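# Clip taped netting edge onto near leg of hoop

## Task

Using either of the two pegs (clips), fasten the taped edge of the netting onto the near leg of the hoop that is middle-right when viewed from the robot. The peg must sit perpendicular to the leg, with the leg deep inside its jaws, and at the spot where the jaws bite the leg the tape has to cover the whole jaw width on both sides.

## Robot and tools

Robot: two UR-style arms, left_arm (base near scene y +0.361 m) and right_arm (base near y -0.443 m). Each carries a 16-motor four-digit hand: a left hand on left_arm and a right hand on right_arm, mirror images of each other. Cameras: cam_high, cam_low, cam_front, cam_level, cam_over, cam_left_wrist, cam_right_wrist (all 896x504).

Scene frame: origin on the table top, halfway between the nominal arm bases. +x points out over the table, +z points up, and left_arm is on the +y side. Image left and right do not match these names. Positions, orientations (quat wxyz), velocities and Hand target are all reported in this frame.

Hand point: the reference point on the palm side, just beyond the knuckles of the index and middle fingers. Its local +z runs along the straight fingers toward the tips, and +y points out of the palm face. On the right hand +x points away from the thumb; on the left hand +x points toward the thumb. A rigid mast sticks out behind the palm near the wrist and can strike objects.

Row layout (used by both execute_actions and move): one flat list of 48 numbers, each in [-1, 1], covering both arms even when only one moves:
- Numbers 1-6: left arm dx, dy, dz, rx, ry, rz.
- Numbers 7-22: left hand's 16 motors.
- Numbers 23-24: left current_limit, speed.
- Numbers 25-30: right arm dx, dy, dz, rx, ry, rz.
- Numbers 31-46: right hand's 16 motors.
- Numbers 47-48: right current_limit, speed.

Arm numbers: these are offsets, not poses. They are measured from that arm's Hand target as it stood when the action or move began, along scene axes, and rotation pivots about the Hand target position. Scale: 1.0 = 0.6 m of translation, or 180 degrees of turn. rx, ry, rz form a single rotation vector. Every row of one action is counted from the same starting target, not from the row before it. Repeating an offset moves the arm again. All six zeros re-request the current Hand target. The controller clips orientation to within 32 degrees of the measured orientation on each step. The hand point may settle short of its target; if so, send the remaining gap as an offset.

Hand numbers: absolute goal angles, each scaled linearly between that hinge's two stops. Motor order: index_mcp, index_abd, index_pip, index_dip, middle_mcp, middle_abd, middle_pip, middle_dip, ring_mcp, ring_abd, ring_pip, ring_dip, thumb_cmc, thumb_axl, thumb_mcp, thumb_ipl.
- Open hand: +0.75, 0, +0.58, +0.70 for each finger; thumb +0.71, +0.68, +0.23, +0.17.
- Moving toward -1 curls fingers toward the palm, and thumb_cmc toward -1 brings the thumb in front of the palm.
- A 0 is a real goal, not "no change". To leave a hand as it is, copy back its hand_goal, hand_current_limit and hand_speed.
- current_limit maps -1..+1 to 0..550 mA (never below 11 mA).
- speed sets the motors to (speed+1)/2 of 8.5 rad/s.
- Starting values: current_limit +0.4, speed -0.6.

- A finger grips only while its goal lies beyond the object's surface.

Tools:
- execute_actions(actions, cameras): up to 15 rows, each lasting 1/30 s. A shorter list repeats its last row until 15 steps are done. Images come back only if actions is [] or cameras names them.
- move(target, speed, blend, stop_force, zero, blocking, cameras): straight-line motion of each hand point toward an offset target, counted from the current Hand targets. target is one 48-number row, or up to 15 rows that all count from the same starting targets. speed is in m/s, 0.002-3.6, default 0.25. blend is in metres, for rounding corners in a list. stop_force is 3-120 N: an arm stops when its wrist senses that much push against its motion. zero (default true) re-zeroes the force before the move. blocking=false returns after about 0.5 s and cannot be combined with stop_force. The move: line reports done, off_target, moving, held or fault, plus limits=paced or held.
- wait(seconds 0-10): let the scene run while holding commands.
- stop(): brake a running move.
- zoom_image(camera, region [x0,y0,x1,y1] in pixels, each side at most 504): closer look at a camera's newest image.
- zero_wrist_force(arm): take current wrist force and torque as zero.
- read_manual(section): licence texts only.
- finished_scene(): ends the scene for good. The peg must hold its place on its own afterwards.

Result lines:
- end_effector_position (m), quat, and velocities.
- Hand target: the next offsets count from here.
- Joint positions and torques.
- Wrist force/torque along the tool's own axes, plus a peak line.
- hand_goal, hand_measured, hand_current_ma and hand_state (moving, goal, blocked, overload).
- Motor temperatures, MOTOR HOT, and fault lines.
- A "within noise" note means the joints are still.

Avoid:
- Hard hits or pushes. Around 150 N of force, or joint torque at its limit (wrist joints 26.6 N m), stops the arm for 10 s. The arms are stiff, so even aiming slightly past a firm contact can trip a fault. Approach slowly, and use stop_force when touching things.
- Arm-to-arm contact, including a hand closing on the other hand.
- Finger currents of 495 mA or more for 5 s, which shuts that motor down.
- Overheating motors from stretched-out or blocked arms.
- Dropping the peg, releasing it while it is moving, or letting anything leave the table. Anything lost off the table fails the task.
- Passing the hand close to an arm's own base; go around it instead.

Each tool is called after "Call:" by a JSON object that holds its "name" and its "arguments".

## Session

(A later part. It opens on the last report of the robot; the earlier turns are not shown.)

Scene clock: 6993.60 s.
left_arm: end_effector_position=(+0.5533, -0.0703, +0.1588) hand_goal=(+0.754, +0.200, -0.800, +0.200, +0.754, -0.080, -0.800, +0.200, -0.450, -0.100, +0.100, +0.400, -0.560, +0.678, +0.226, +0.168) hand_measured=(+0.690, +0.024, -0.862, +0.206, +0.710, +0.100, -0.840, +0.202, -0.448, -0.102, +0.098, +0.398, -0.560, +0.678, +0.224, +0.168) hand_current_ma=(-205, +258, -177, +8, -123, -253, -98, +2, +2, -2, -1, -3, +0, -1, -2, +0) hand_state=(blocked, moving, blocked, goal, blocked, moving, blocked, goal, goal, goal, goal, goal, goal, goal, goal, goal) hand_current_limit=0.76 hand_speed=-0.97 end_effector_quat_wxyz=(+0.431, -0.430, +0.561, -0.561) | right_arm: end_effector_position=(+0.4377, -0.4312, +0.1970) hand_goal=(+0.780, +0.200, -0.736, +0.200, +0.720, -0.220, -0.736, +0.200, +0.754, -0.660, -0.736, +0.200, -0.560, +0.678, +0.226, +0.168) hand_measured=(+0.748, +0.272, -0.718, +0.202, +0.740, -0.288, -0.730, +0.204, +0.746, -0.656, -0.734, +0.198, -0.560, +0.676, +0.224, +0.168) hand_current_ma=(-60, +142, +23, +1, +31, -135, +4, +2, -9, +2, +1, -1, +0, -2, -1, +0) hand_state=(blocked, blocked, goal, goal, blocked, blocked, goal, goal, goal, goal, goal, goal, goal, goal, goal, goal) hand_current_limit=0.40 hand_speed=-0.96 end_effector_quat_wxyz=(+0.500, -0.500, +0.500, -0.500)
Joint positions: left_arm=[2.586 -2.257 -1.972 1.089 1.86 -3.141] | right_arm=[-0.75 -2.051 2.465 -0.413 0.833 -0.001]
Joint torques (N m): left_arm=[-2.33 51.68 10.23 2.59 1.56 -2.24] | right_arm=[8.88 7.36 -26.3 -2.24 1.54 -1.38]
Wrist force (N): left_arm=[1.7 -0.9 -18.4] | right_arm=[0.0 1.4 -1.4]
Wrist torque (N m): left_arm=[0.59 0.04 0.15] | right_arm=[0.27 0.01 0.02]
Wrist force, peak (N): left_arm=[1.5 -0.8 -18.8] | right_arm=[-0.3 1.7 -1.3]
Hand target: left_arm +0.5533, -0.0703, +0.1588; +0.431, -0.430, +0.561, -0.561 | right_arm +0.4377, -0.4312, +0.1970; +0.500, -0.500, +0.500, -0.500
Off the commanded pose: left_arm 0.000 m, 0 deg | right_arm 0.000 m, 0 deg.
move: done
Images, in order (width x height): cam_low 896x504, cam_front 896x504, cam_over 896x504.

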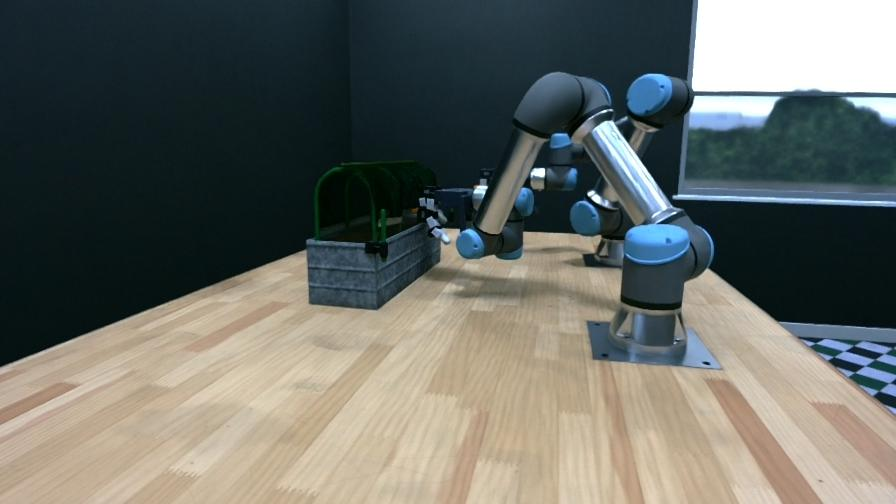

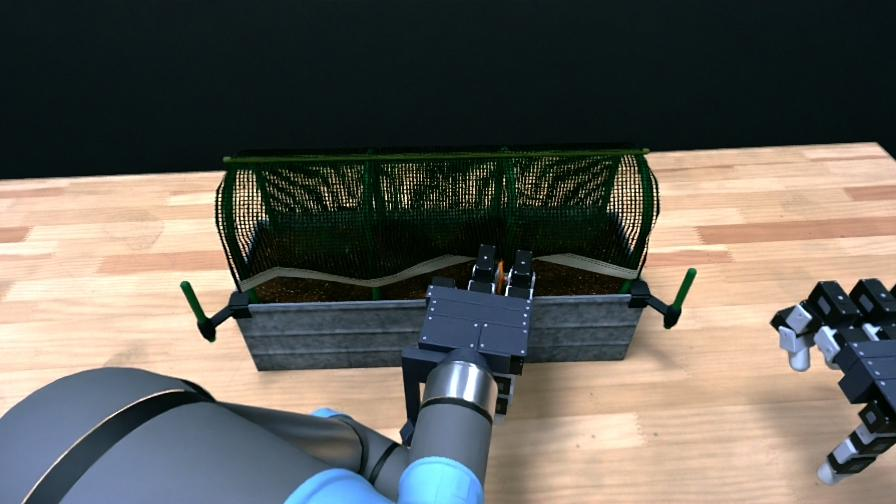

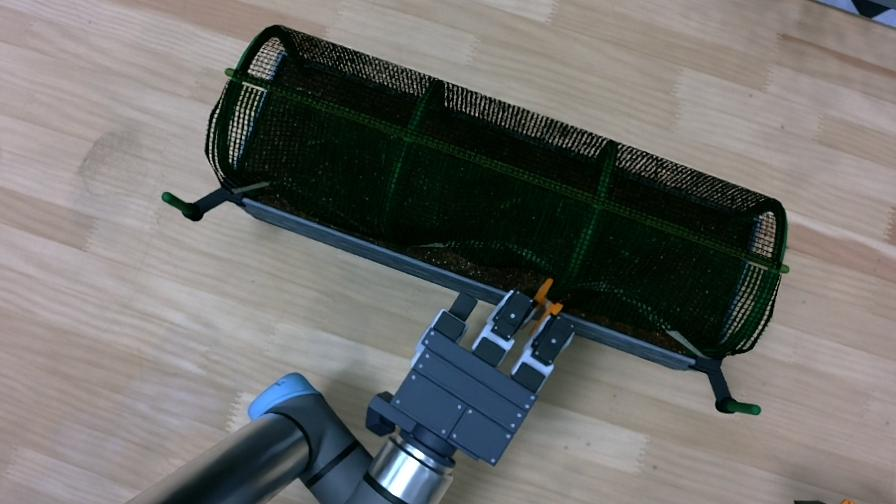

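Call:
{"name": "wait", "arguments": {"seconds": 0.5, "cameras": ["cam_over","cam_low","cam_left_wrist"]}}

Call:
{"name": "zoom_image", "arguments": {"camera": "cam_over", "region": [490, 250, 610, 370]}}

Call:
{"name": "zoom_image", "arguments": {"camera": "cam_low", "region": [395, 190, 445, 225]}}

Scene clock: 7023.17 s.
left_arm: end_effector_position=(+0.5533, -0.0703, +0.1588) hand_goal=(+0.754, +0.200, -0.800, +0.200, +0.754, -0.080, -0.800, +0.200, -0.450, -0.100, +0.100, +0.400, -0.560, +0.678, +0.226, +0.168) hand_measured=(+0.684, +0.146, -0.862, +0.204, +0.702, -0.078, -0.840, +0.202, -0.448, -0.102, +0.098, +0.398, -0.560, +0.678, +0.224, +0.168) hand_current_ma=(-226, -128, -177, +4, -153, +2, -100, +2, +2, -2, -1, -3, +0, -1, -2, +0) hand_state=(blocked, blocked, blocked, goal, blocked, goal, blocked, goal, goal, goal, goal, goal, goal, goal, goal, goal) hand_current_limit=0.76 hand_speed=-0.97 end_effector_quat_wxyz=(+0.431, -0.430, +0.561, -0.561) | right_arm: end_effector_position=(+0.4377, -0.4312, +0.1970) hand_goal=(+0.780, +0.200, -0.736, +0.200, +0.720, -0.220, -0.736, +0.200, +0.754, -0.660, -0.736, +0.200, -0.560, +0.678, +0.226, +0.168) hand_measured=(+0.748, +0.272, -0.718, +0.202, +0.740, -0.288, -0.730, +0.204, +0.746, -0.656, -0.734, +0.198, -0.560, +0.676, +0.224, +0.168) hand_current_ma=(-60, +142, +23, +1, +31, -135, +4, +2, -9, +2, +1, -1, +0, -2, -1, +0) hand_state=(blocked, blocked, goal, goal, blocked, blocked, goal, goal, goal, goal, goal, goal, goal, goal, goal, goal) hand_current_limit=0.40 hand_speed=-0.96 end_effector_quat_wxyz=(+0.500, -0.500, +0.500, -0.500)
Joint positions: left_arm=[2.586 -2.257 -1.972 1.089 1.86 -3.141] | right_arm=[-0.75 -2.051 2.465 -0.413 0.833 -0.001]
Joint torques (N m): left_arm=[-3.12 51.8 14.88 2.65 -0.8 -2.47] | right_arm=[10.94 7.66 -25.31 -2.31 1.56 -1.72]
Wrist force (N): left_arm=[0.6 -0.5 -15.8] | right_arm=[-0.3 1.7 -1.1]
Wrist torque (N m): left_arm=[0.46 -0.07 0.12] | right_arm=[0.29 0.05 0.02]
Wrist force, peak (N): left_arm=[1.8 -0.2 -18.8] | right_arm=[-0.1 1.8 -1.1]
Hand target: left_arm +0.5533, -0.0703, +0.1588; +0.431, -0.430, +0.561, -0.561 | right_arm +0.4377, -0.4312, +0.1970; +0.500, -0.500, +0.500, -0.500
Off the commanded pose: left_arm 0.000 m, 0 deg | right_arm 0.000 m, 0 deg.
wait: 0.50 s; at rest from the start
Images, in order (width x height): cam_low 896x504, cam_over 896x504, cam_left_wrist 896x504.

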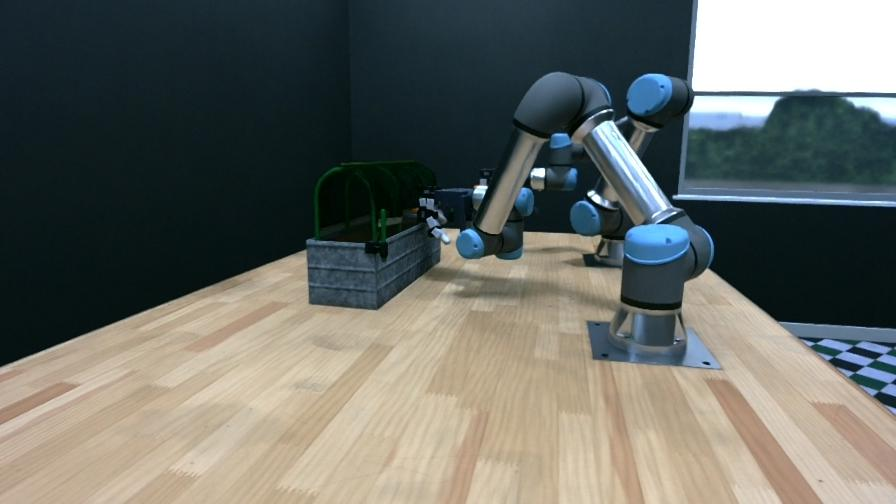

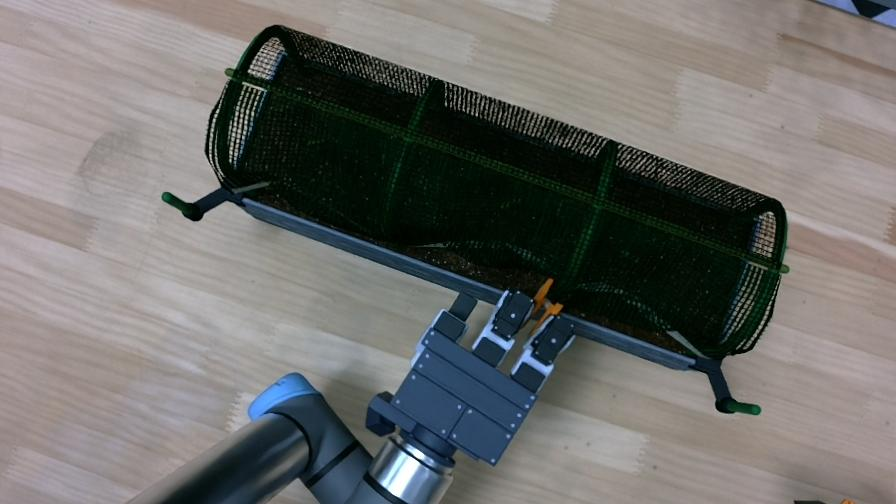

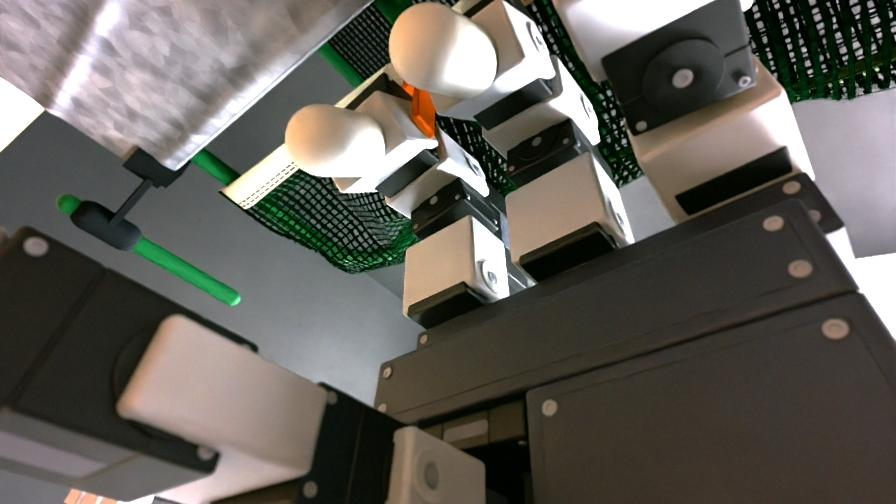

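Scaled by 4.200.

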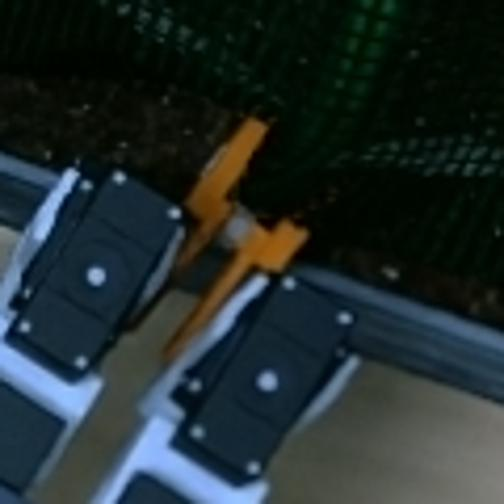

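Scaled by 10.080.

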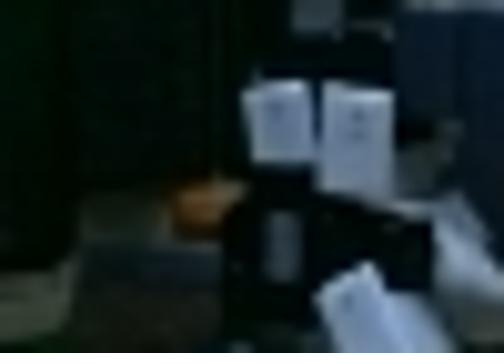

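Call:
{"name": "zoom_image", "arguments": {"camera": "cam_over", "region": [510, 265, 580, 345]}}

Call:
{"name": "zoom_image", "arguments": {"camera": "cam_left_wrist", "region": [200, 0, 640, 280]}}

Scaled by 6.300.

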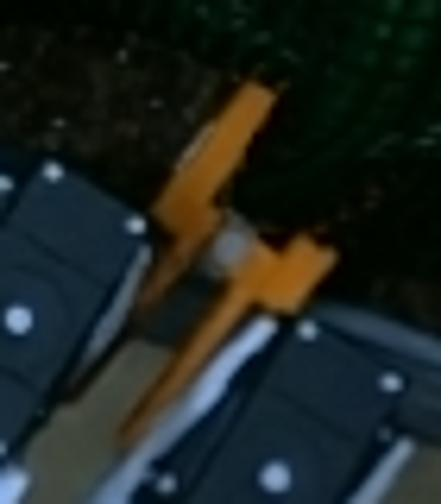

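Scaled by 1.145.

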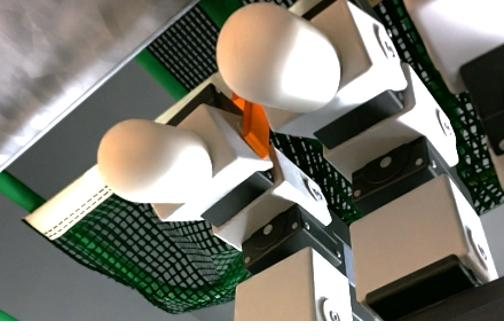

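Call:
{"name": "move", "arguments": {"target": [0,0,0,0,0,0, 0.754,0.40,-0.80,0.2, 0.754,-0.25,-0.80,0.2, -0.45,-0.1,0.1,0.4, -0.56,0.678,0.226,0.168, 0.76,-0.97, 0,0,0,0,0,0, 0.78,0.20,-0.737,0.2, 0.72,-0.22,-0.737,0.2, 0.754,-0.66,-0.737,0.2, -0.56,0.678,0.226,0.168, 0.4,-0.96], "cameras": ["cam_over","cam_low","cam_left_wrist"]}}

Call:
{"name": "zoom_image", "arguments": {"camera": "cam_over", "region": [510, 265, 580, 345]}}

Call:
{"name": "zoom_image", "arguments": {"camera": "cam_low", "region": [395, 190, 445, 225]}}

Scene clock: 7098.83 s.
left_arm: end_effector_position=(+0.5533, -0.0703, +0.1588) hand_goal=(+0.754, +0.400, -0.800, +0.200, +0.754, -0.250, -0.800, +0.200, -0.450, -0.100, +0.100, +0.400, -0.560, +0.678, +0.226, +0.168) hand_measured=(+0.686, +0.380, -0.818, +0.204, +0.702, -0.234, -0.840, +0.202, -0.448, -0.102, +0.098, +0.398, -0.560, +0.678, +0.224, +0.168) hand_current_ma=(-223, -34, -36, +4, -153, +27, -100, +2, +2, -2, -1, -3, +0, -1, -2, +0) hand_state=(blocked, blocked, goal, goal, blocked, goal, blocked, goal, goal, goal, goal, goal, goal, goal, goal, goal) hand_current_limit=0.76 hand_speed=-0.97 end_effector_quat_wxyz=(+0.431, -0.430, +0.561, -0.561) | right_arm: end_effector_position=(+0.4377, -0.4312, +0.1970) hand_goal=(+0.780, +0.200, -0.736, +0.200, +0.720, -0.220, -0.736, +0.200, +0.754, -0.660, -0.736, +0.200, -0.560, +0.678, +0.226, +0.168) hand_measured=(+0.748, +0.272, -0.718, +0.202, +0.740, -0.288, -0.730, +0.204, +0.746, -0.656, -0.734, +0.198, -0.560, +0.676, +0.224, +0.168) hand_current_ma=(-60, +142, +23, +1, +31, -135, +4, +2, -9, +2, +1, -1, +0, -2, -1, +0) hand_state=(blocked, blocked, goal, goal, blocked, blocked, goal, goal, goal, goal, goal, goal, goal, goal, goal, goal) hand_current_limit=0.40 hand_speed=-0.96 end_effector_quat_wxyz=(+0.500, -0.500, +0.500, -0.500)
Joint positions: left_arm=[2.586 -2.257 -1.972 1.089 1.86 -3.141] | right_arm=[-0.75 -2.051 2.465 -0.413 0.833 -0.001]
Joint torques (N m): left_arm=[-2.86 52.2 20.99 2.85 0.97 -2.42] | right_arm=[10.17 9.28 -25.69 -2.42 1.72 -1.47]
Wrist force (N): left_arm=[-0.6 0.8 -11.5] | right_arm=[-0.3 0.9 -1.2]
Wrist torque (N m): left_arm=[0.23 -0.10 0.05] | right_arm=[0.19 0.06 -0.01]
Wrist force, peak (N): left_arm=[0.3 -0.4 -16.2] | right_arm=[-0.2 1.7 -1.3]
Hand target: left_arm +0.5533, -0.0703, +0.1588; +0.431, -0.430, +0.561, -0.561 | right_arm +0.4377, -0.4312, +0.1970; +0.500, -0.500, +0.500, -0.500
Off the commanded pose: left_arm 0.000 m, 0 deg | right_arm 0.000 m, 0 deg.
move: done
Images, in order (width x height): cam_low 896x504, cam_over 896x504, cam_left_wrist 896x504.

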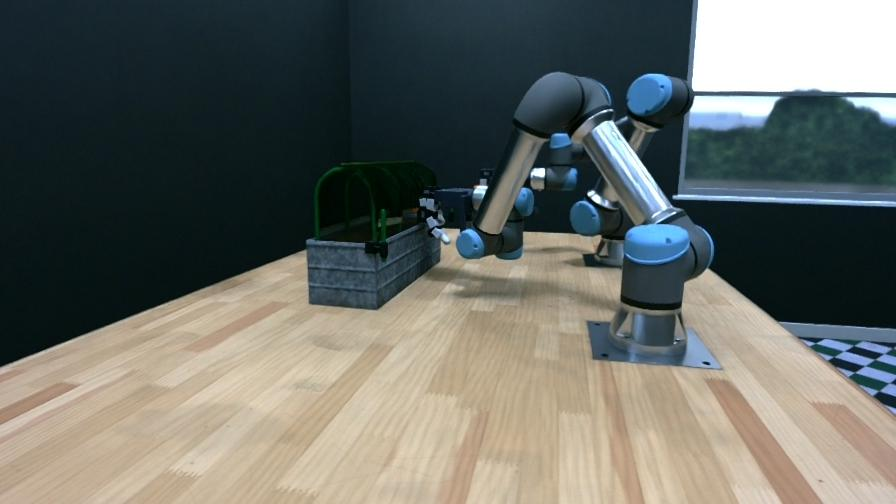

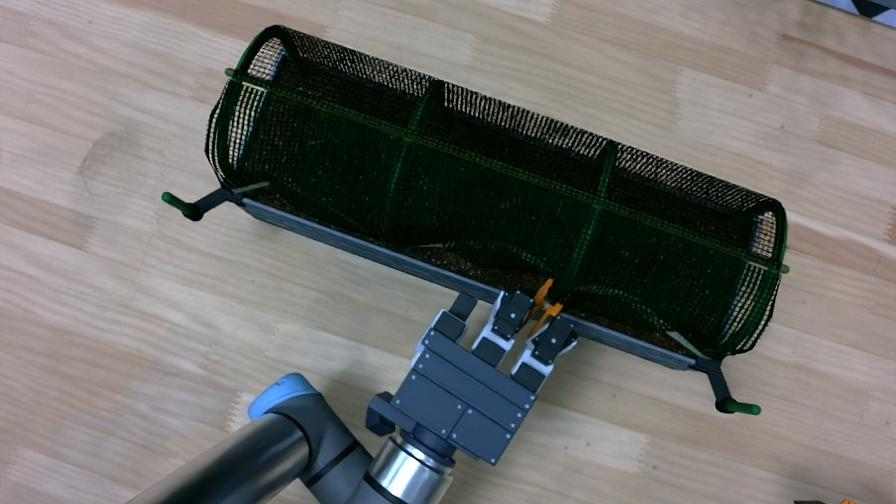

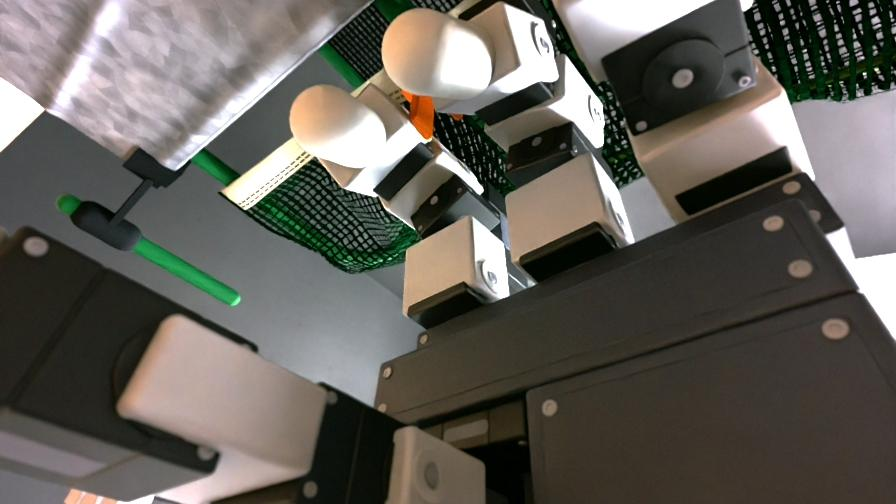

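Scaled by 6.300.

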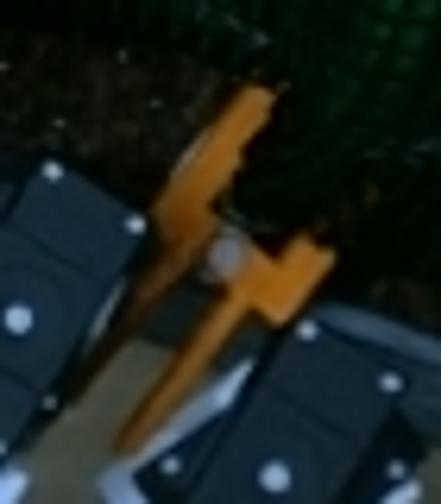

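Scaled by 10.080.

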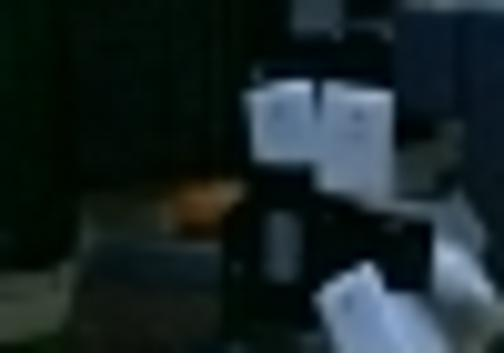

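Call:
{"name": "move", "arguments": {"target": [0,0,0,0,0,0, 0.754,0.60,-0.80,0.2, 0.754,-0.45,-0.80,0.2, -0.45,-0.1,0.1,0.4, -0.56,0.678,0.226,0.168, 0.76,-0.97, 0,0,0,0,0,0, 0.78,0.20,-0.737,0.2, 0.72,-0.22,-0.737,0.2, 0.754,-0.66,-0.737,0.2, -0.56,0.678,0.226,0.168, 0.4,-0.96], "cameras": ["cam_over","cam_low","cam_left_wrist"]}}

Call:
{"name": "zoom_image", "arguments": {"camera": "cam_over", "region": [510, 265, 580, 345]}}

Call:
{"name": "zoom_image", "arguments": {"camera": "cam_low", "region": [395, 190, 445, 225]}}

Call:
{"name": "zoom_image", "arguments": {"camera": "cam_left_wrist", "region": [280, 0, 560, 200]}}

Scene clock: 7143.53 s.
left_arm: end_effector_position=(+0.5533, -0.0703, +0.1588) hand_goal=(+0.754, +0.600, -0.800, +0.200, +0.754, -0.450, -0.800, +0.200, -0.450, -0.100, +0.100, +0.400, -0.560, +0.678, +0.226, +0.168) hand_measured=(+0.686, +0.572, -0.810, +0.204, +0.688, -0.422, -0.840, +0.202, -0.448, -0.102, +0.098, +0.398, -0.560, +0.678, +0.224, +0.168) hand_current_ma=(-223, -51, -14, +4, -211, +54, -100, +2, +2, -2, -1, -3, +0, -1, -2, +0) hand_state=(blocked, blocked, goal, goal, blocked, blocked, blocked, goal, goal, goal, goal, goal, goal, goal, goal, goal) hand_current_limit=0.76 hand_speed=-0.97 end_effector_quat_wxyz=(+0.431, -0.430, +0.561, -0.561) | right_arm: end_effector_position=(+0.4377, -0.4312, +0.1970) hand_goal=(+0.780, +0.200, -0.736, +0.200, +0.720, -0.220, -0.736, +0.200, +0.754, -0.660, -0.736, +0.200, -0.560, +0.678, +0.226, +0.168) hand_measured=(+0.748, +0.272, -0.718, +0.202, +0.740, -0.288, -0.730, +0.204, +0.746, -0.656, -0.734, +0.198, -0.560, +0.676, +0.224, +0.168) hand_current_ma=(-60, +142, +23, +1, +31, -135, +4, +2, -9, +2, +1, -1, +0, -2, -1, +0) hand_state=(blocked, blocked, goal, goal, blocked, blocked, goal, goal, goal, goal, goal, goal, goal, goal, goal, goal) hand_current_limit=0.40 hand_speed=-0.96 end_effector_quat_wxyz=(+0.500, -0.500, +0.500, -0.500)
Joint positions: left_arm=[2.586 -2.257 -1.972 1.089 1.86 -3.141] | right_arm=[-0.75 -2.051 2.465 -0.413 0.833 -0.001]
Joint torques (N m): left_arm=[-2.99 51.18 20.93 2.68 0.24 -2.51] | right_arm=[10.6 8.5 -25.05 -2.24 1.68 -1.62]
Wrist force (N): left_arm=[-1.2 1.5 -15.0] | right_arm=[0.0 1.3 -1.1]
Wrist torque (N m): left_arm=[0.33 -0.15 0.03] | right_arm=[0.24 0.02 0.02]
Wrist force, peak (N): left_arm=[-1.0 1.6 -15.1] | right_arm=[-0.6 1.5 -1.4]
Hand target: left_arm +0.5533, -0.0703, +0.1588; +0.431, -0.430, +0.561, -0.561 | right_arm +0.4377, -0.4312, +0.1970; +0.500, -0.500, +0.500, -0.500
Off the commanded pose: left_arm 0.000 m, 0 deg | right_arm 0.000 m, 0 deg.
move: done
Images, in order (width x height): cam_low 896x504, cam_over 896x504, cam_left_wrist 896x504.

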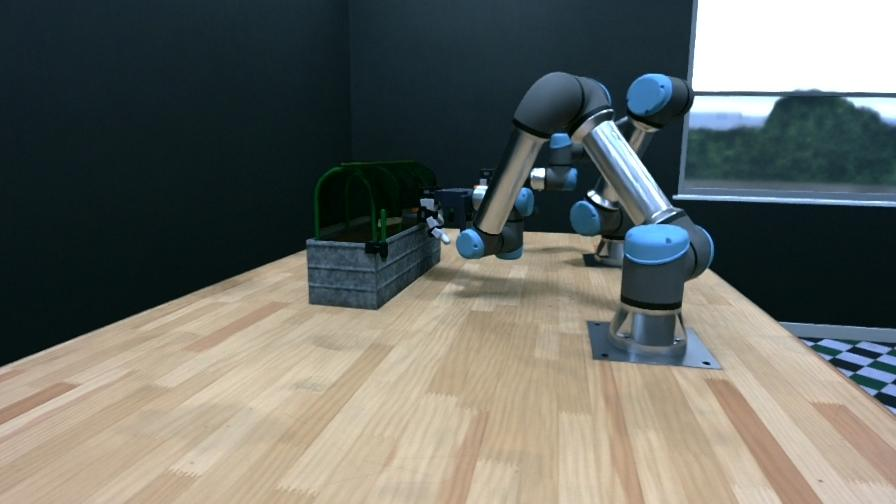

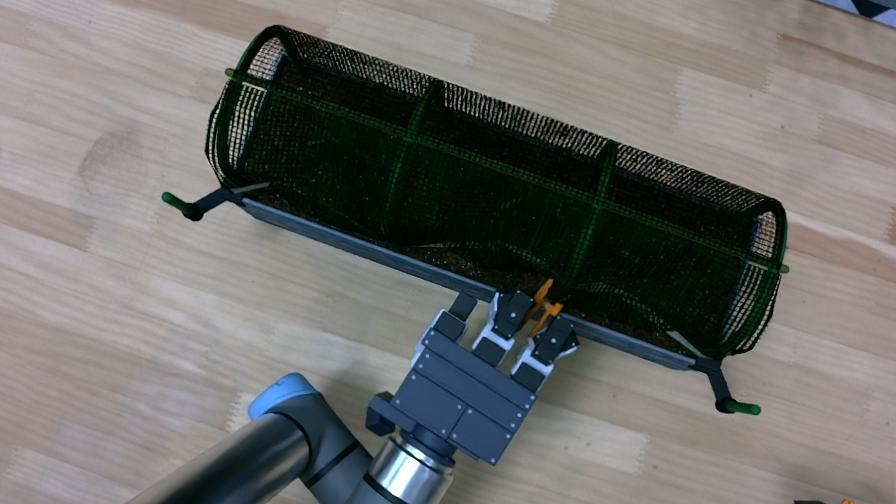

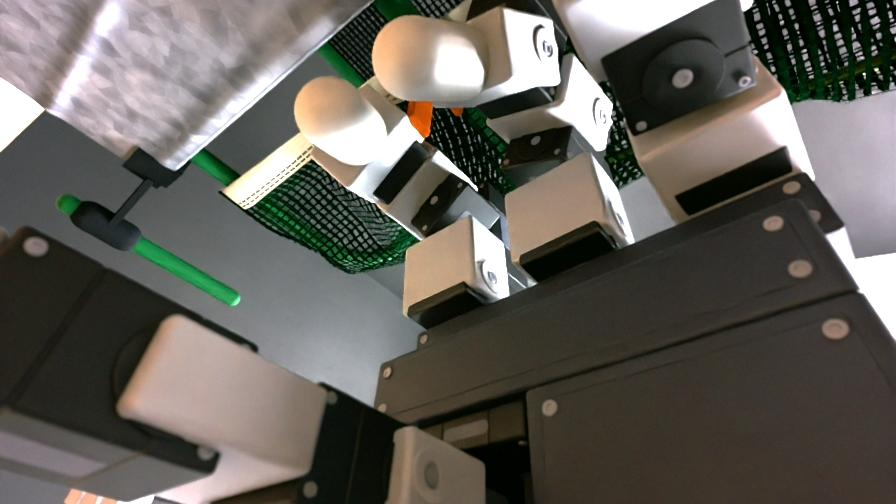

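Scaled by 6.300.

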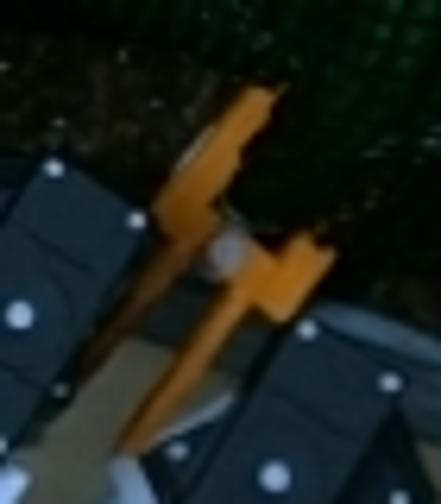

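Scaled by 10.080.

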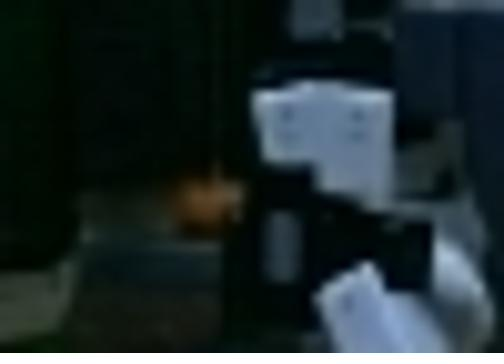

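Scaled by 1.800.

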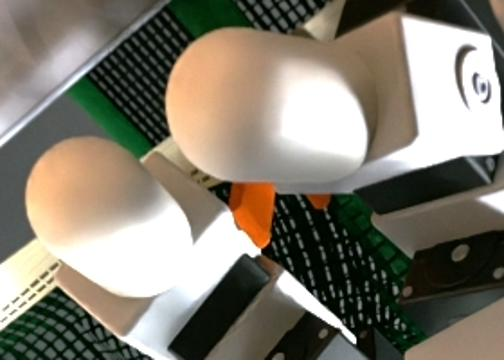

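Call:
{"name": "move", "arguments": {"target": [-0.00805,0.00216,0,0,0,0, 0.754,0.65,-0.80,0.2, 0.754,-0.55,-0.80,0.2, -0.45,-0.1,0.1,0.4, -0.56,0.678,0.226,0.168, 0.76,-0.97, 0,0,0,0,0,0, 0.78,0.20,-0.737,0.2, 0.72,-0.22,-0.737,0.2, 0.754,-0.66,-0.737,0.2, -0.56,0.678,0.226,0.168, 0.4,-0.96], "speed": 0.01, "cameras": ["cam_over","cam_low","cam_left_wrist"]}}

Call:
{"name": "zoom_image", "arguments": {"camera": "cam_over", "region": [510, 265, 580, 345]}}

Call:
{"name": "zoom_image", "arguments": {"camera": "cam_low", "region": [395, 190, 445, 225]}}

Call:
{"name": "zoom_image", "arguments": {"camera": "cam_left_wrist", "region": [280, 0, 560, 200]}}

Scene clock: 7168.70 s.
left_arm: end_effector_position=(+0.5484, -0.0690, +0.1588) hand_goal=(+0.754, +0.650, -0.800, +0.200, +0.754, -0.550, -0.800, +0.200, -0.450, -0.100, +0.100, +0.400, -0.560, +0.678, +0.226, +0.168) hand_measured=(+0.690, +0.650, -0.788, +0.204, +0.688, -0.544, -0.812, +0.200, -0.448, -0.102, +0.098, +0.398, -0.560, +0.678, +0.224, +0.168) hand_current_ma=(-204, +0, +22, +4, -211, +8, -20, +0, +2, -2, -1, -3, +0, -1, -2, +0) hand_state=(blocked, goal, goal, goal, blocked, goal, goal, goal, goal, goal, goal, goal, goal, goal, goal, goal) hand_current_limit=0.76 hand_speed=-0.97 end_effector_quat_wxyz=(+0.431, -0.430, +0.561, -0.561) | right_arm: end_effector_position=(+0.4377, -0.4312, +0.1970) hand_goal=(+0.780, +0.200, -0.736, +0.200, +0.720, -0.220, -0.736, +0.200, +0.754, -0.660, -0.736, +0.200, -0.560, +0.678, +0.226, +0.168) hand_measured=(+0.748, +0.272, -0.718, +0.202, +0.740, -0.288, -0.730, +0.204, +0.746, -0.656, -0.734, +0.198, -0.560, +0.676, +0.224, +0.168) hand_current_ma=(-60, +142, +23, +1, +31, -135, +4, +2, -9, +2, +1, -1, +0, -2, -1, +0) hand_state=(blocked, blocked, goal, goal, blocked, blocked, goal, goal, goal, goal, goal, goal, goal, goal, goal, goal) hand_current_limit=0.40 hand_speed=-0.96 end_effector_quat_wxyz=(+0.500, -0.500, +0.500, -0.500)
Joint positions: left_arm=[2.583 -2.252 -1.985 1.096 1.863 -3.141] | right_arm=[-0.75 -2.051 2.465 -0.413 0.833 -0.001]
Joint torques (N m): left_arm=[-0.14 42.16 22.2 -0.43 -1.34 -2.31] | right_arm=[8.84 7.24 -25.72 -2.47 1.69 -1.13]
Wrist force (N): left_arm=[-1.4 0.7 -8.0] | right_arm=[-0.2 1.2 -1.4]
Wrist torque (N m): left_arm=[0.07 -0.18 0.04] | right_arm=[0.25 0.05 -0.01]
Wrist force, peak (N): left_arm=[-1.3 1.4 -15.3] | right_arm=[-0.2 1.8 -1.3]
Hand target: left_arm +0.5485, -0.0690, +0.1588; +0.431, -0.430, +0.561, -0.561 | right_arm +0.4377, -0.4312, +0.1970; +0.500, -0.500, +0.500, -0.500
Off the commanded pose: left_arm 0.000 m, 0 deg | right_arm 0.000 m, 0 deg.
move: done
Images, in order (width x height): cam_low 896x504, cam_over 896x504, cam_left_wrist 896x504.

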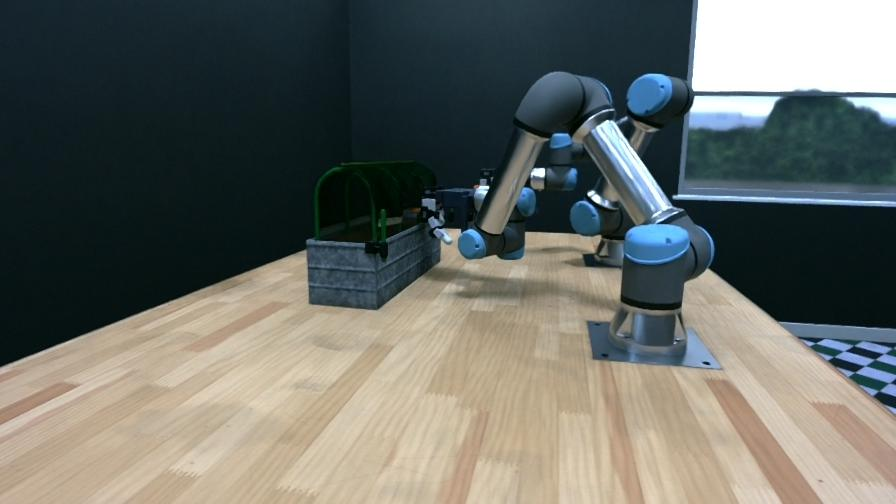

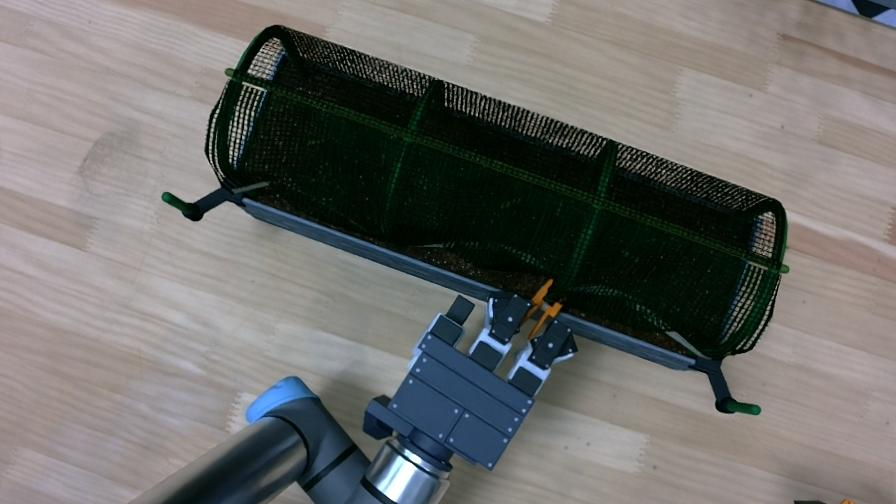

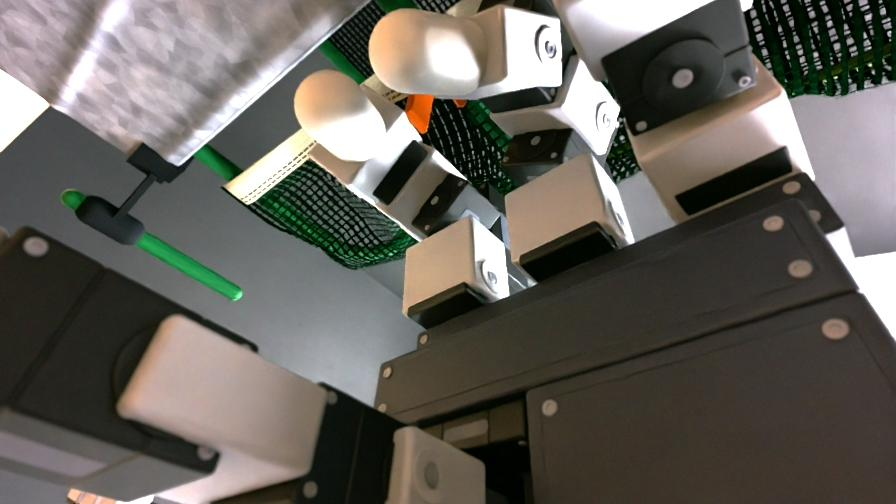

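Scaled by 6.300.

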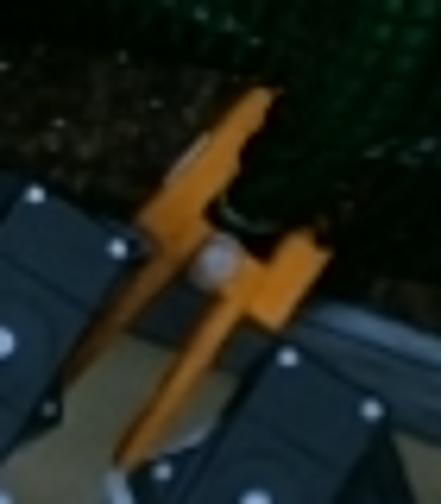

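Scaled by 10.080.

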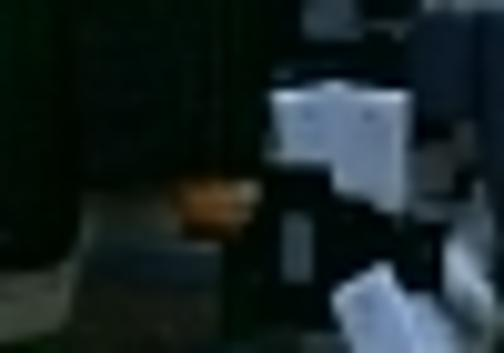

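Scaled by 1.800.

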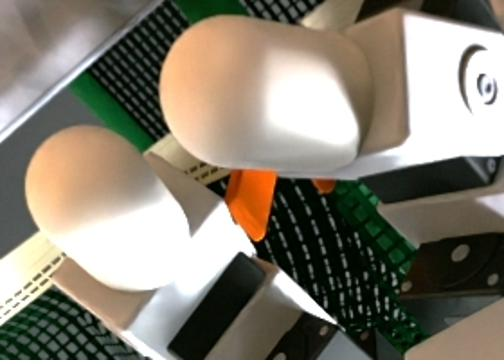

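Call:
{"name": "move", "arguments": {"target": [-0.00483,0.001295,0,0,0,0, 0.754,0.65,-0.80,0.2, 0.754,-0.55,-0.80,0.2, -0.45,-0.1,0.1,0.4, -0.56,0.678,0.226,0.168, 0.76,-0.97, 0,0,0,0,0,0, 0.78,0.20,-0.737,0.2, 0.72,-0.22,-0.737,0.2, 0.754,-0.66,-0.737,0.2, -0.56,0.678,0.226,0.168, 0.4,-0.96], "speed": 0.01, "cameras": ["cam_over","cam_low"]}}

Call:
{"name": "zoom_image", "arguments": {"camera": "cam_over", "region": [510, 265, 580, 345]}}

Call:
{"name": "zoom_image", "arguments": {"camera": "cam_low", "region": [395, 190, 445, 225]}}

Scene clock: 7238.20 s.
left_arm: end_effector_position=(+0.5455, -0.0682, +0.1587) hand_goal=(+0.754, +0.650, -0.800, +0.200, +0.754, -0.550, -0.800, +0.200, -0.450, -0.100, +0.100, +0.400, -0.560, +0.678, +0.226, +0.168) hand_measured=(+0.702, +0.654, -0.782, +0.204, +0.698, -0.552, -0.800, +0.200, -0.448, -0.102, +0.098, +0.398, -0.560, +0.678, +0.224, +0.168) hand_current_ma=(-150, +3, +35, +5, -166, -1, +1, +0, +2, -2, -1, -3, +0, -1, -2, +0) hand_state=(blocked, goal, goal, goal, blocked, goal, goal, goal, goal, goal, goal, goal, goal, goal, goal, goal) hand_current_limit=0.76 hand_speed=-0.97 end_effector_quat_wxyz=(+0.431, -0.430, +0.561, -0.561) | right_arm: end_effector_position=(+0.4377, -0.4312, +0.1970) hand_goal=(+0.780, +0.200, -0.736, +0.200, +0.720, -0.220, -0.736, +0.200, +0.754, -0.660, -0.736, +0.200, -0.560, +0.678, +0.226, +0.168) hand_measured=(+0.748, +0.272, -0.718, +0.202, +0.740, -0.288, -0.730, +0.204, +0.746, -0.656, -0.734, +0.198, -0.560, +0.676, +0.224, +0.168) hand_current_ma=(-60, +142, +23, +1, +31, -135, +4, +2, -9, +2, +1, -1, +0, -2, -1, +0) hand_state=(blocked, blocked, goal, goal, blocked, blocked, goal, goal, goal, goal, goal, goal, goal, goal, goal, goal) hand_current_limit=0.40 hand_speed=-0.96 end_effector_quat_wxyz=(+0.500, -0.500, +0.500, -0.500)
Joint positions: left_arm=[2.581 -2.249 -1.993 1.101 1.865 -3.141] | right_arm=[-0.75 -2.051 2.465 -0.413 0.833 -0.001]
Joint torques (N m): left_arm=[-7.07 52.55 15.18 2.93 0.36 -1.55] | right_arm=[9.11 7.74 -25.26 -2.31 1.68 -1.43]
Wrist force (N): left_arm=[-1.0 0.7 -5.2] | right_arm=[0.0 1.1 -1.2]
Wrist torque (N m): left_arm=[-0.03 -0.14 0.04] | right_arm=[0.21 0.00 0.02]
Wrist force, peak (N): left_arm=[-1.4 0.8 -8.3] | right_arm=[-0.3 1.6 -1.1]
Hand target: left_arm +0.5456, -0.0682, +0.1588; +0.431, -0.430, +0.561, -0.561 | right_arm +0.4377, -0.4312, +0.1970; +0.500, -0.500, +0.500, -0.500
Off the commanded pose: left_arm 0.000 m, 0 deg | right_arm 0.000 m, 0 deg.
move: done
Images, in order (width x height): cam_low 896x504, cam_over 896x504.

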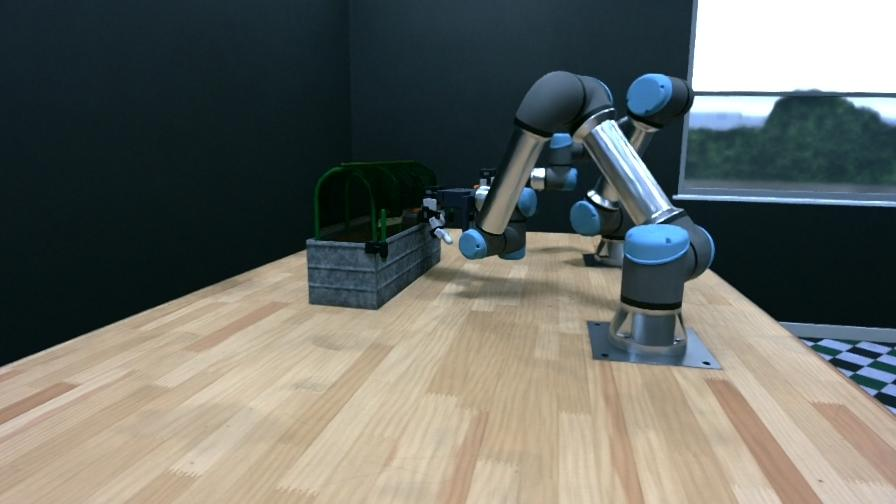

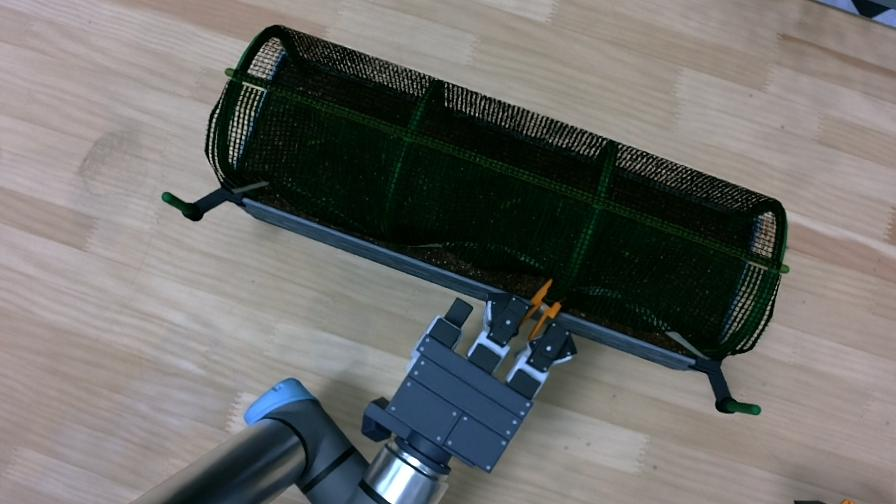

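Scaled by 6.300.

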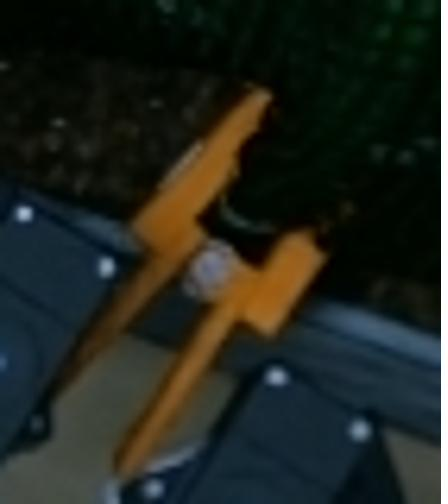

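Scaled by 10.080.

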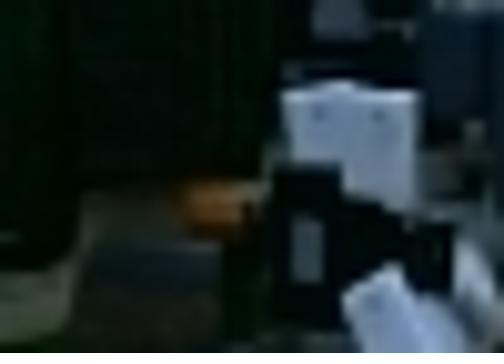

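Call:
{"name": "move", "arguments": {"target": [0.01288,-0.00345,0,0,0,0, 0.754,0.65,-0.80,0.2, 0.754,-0.55,-0.80,0.2, -0.45,-0.1,0.1,0.4, -0.56,0.678,0.226,0.168, 0.76,-0.97, 0,0,0,0,0,0, 0.78,0.20,-0.737,0.2, 0.72,-0.22,-0.737,0.2, 0.754,-0.66,-0.737,0.2, -0.56,0.678,0.226,0.168, 0.4,-0.96], "speed": 0.01, "stop_force": 30, "cameras": ["cam_over","cam_low"]}}

Call:
{"name": "zoom_image", "arguments": {"camera": "cam_over", "region": [510, 265, 580, 345]}}

Call:
{"name": "zoom_image", "arguments": {"camera": "cam_low", "region": [395, 190, 445, 225]}}

Scene clock: 7346.27 s.
left_arm: end_effector_position=(+0.5533, -0.0703, +0.1587) hand_goal=(+0.754, +0.650, -0.800, +0.200, +0.754, -0.550, -0.800, +0.200, -0.450, -0.100, +0.100, +0.400, -0.560, +0.678, +0.226, +0.168) hand_measured=(+0.688, +0.638, -0.800, +0.204, +0.666, -0.540, -0.822, +0.200, -0.448, -0.102, +0.098, +0.398, -0.560, +0.678, +0.224, +0.168) hand_current_ma=(-210, -16, +0, +5, -304, +13, -45, +0, +2, -2, -1, -3, +0, -1, -2, +0) hand_state=(blocked, goal, goal, goal, blocked, goal, blocked, goal, goal, goal, goal, goal, goal, goal, goal, goal) hand_current_limit=0.76 hand_speed=-0.97 end_effector_quat_wxyz=(+0.431, -0.430, +0.561, -0.561) | right_arm: end_effector_position=(+0.4377, -0.4312, +0.1970) hand_goal=(+0.780, +0.200, -0.736, +0.200, +0.720, -0.220, -0.736, +0.200, +0.754, -0.660, -0.736, +0.200, -0.560, +0.678, +0.226, +0.168) hand_measured=(+0.748, +0.272, -0.718, +0.202, +0.740, -0.288, -0.730, +0.204, +0.746, -0.656, -0.734, +0.198, -0.560, +0.676, +0.224, +0.168) hand_current_ma=(-60, +142, +23, +1, +31, -135, +4, +2, -9, +2, +1, -1, +0, -2, -1, +0) hand_state=(blocked, blocked, goal, goal, blocked, blocked, goal, goal, goal, goal, goal, goal, goal, goal, goal, goal) hand_current_limit=0.40 hand_speed=-0.96 end_effector_quat_wxyz=(+0.500, -0.500, +0.500, -0.500)
Joint positions: left_arm=[2.586 -2.257 -1.972 1.089 1.86 -3.141] | right_arm=[-0.75 -2.051 2.465 -0.413 0.833 -0.001]
Joint torques (N m): left_arm=[-1.2 52.93 10.49 3.59 0.82 -0.57] | right_arm=[9.78 7.73 -26.23 -2.09 1.63 -1.53]
Wrist force (N): left_arm=[-1.5 2.4 -17.2] | right_arm=[0.0 1.5 -1.1]
Wrist torque (N m): left_arm=[0.36 -0.19 0.03] | right_arm=[0.25 0.02 0.02]
Wrist force, peak (N): left_arm=[-1.7 2.7 -17.6] | right_arm=[0.0 1.8 -1.5]
Hand target: left_arm +0.5533, -0.0703, +0.1588; +0.431, -0.430, +0.561, -0.561 | right_arm +0.4377, -0.4312, +0.1970; +0.500, -0.500, +0.500, -0.500
Off the commanded pose: left_arm 0.000 m, 0 deg | right_arm 0.000 m, 0 deg.
move: done
Images, in order (width x height): cam_low 896x504, cam_over 896x504.

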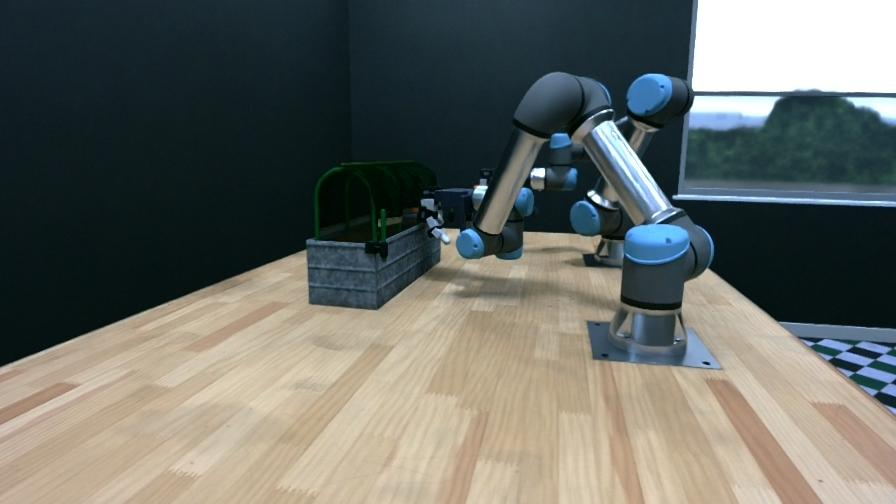

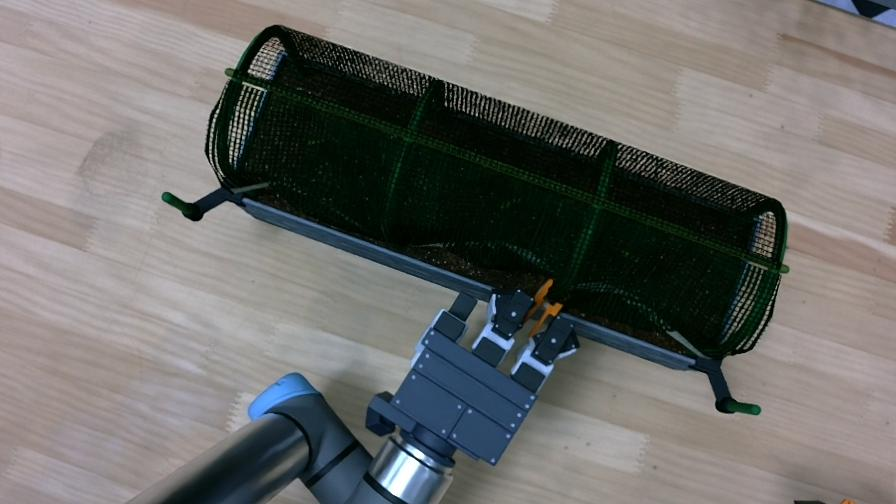

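Scaled by 6.300.

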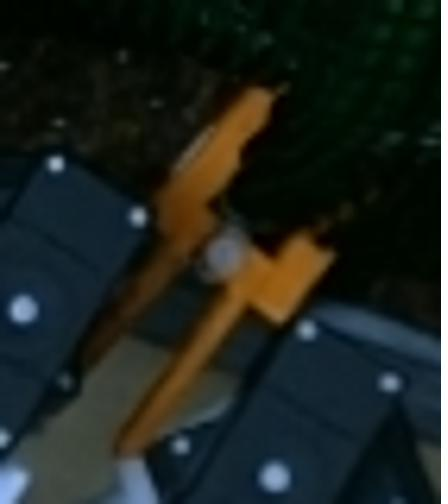

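Scaled by 10.080.

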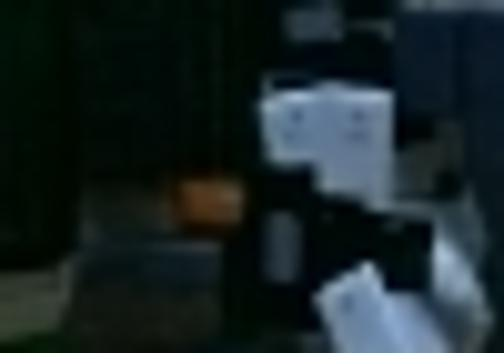

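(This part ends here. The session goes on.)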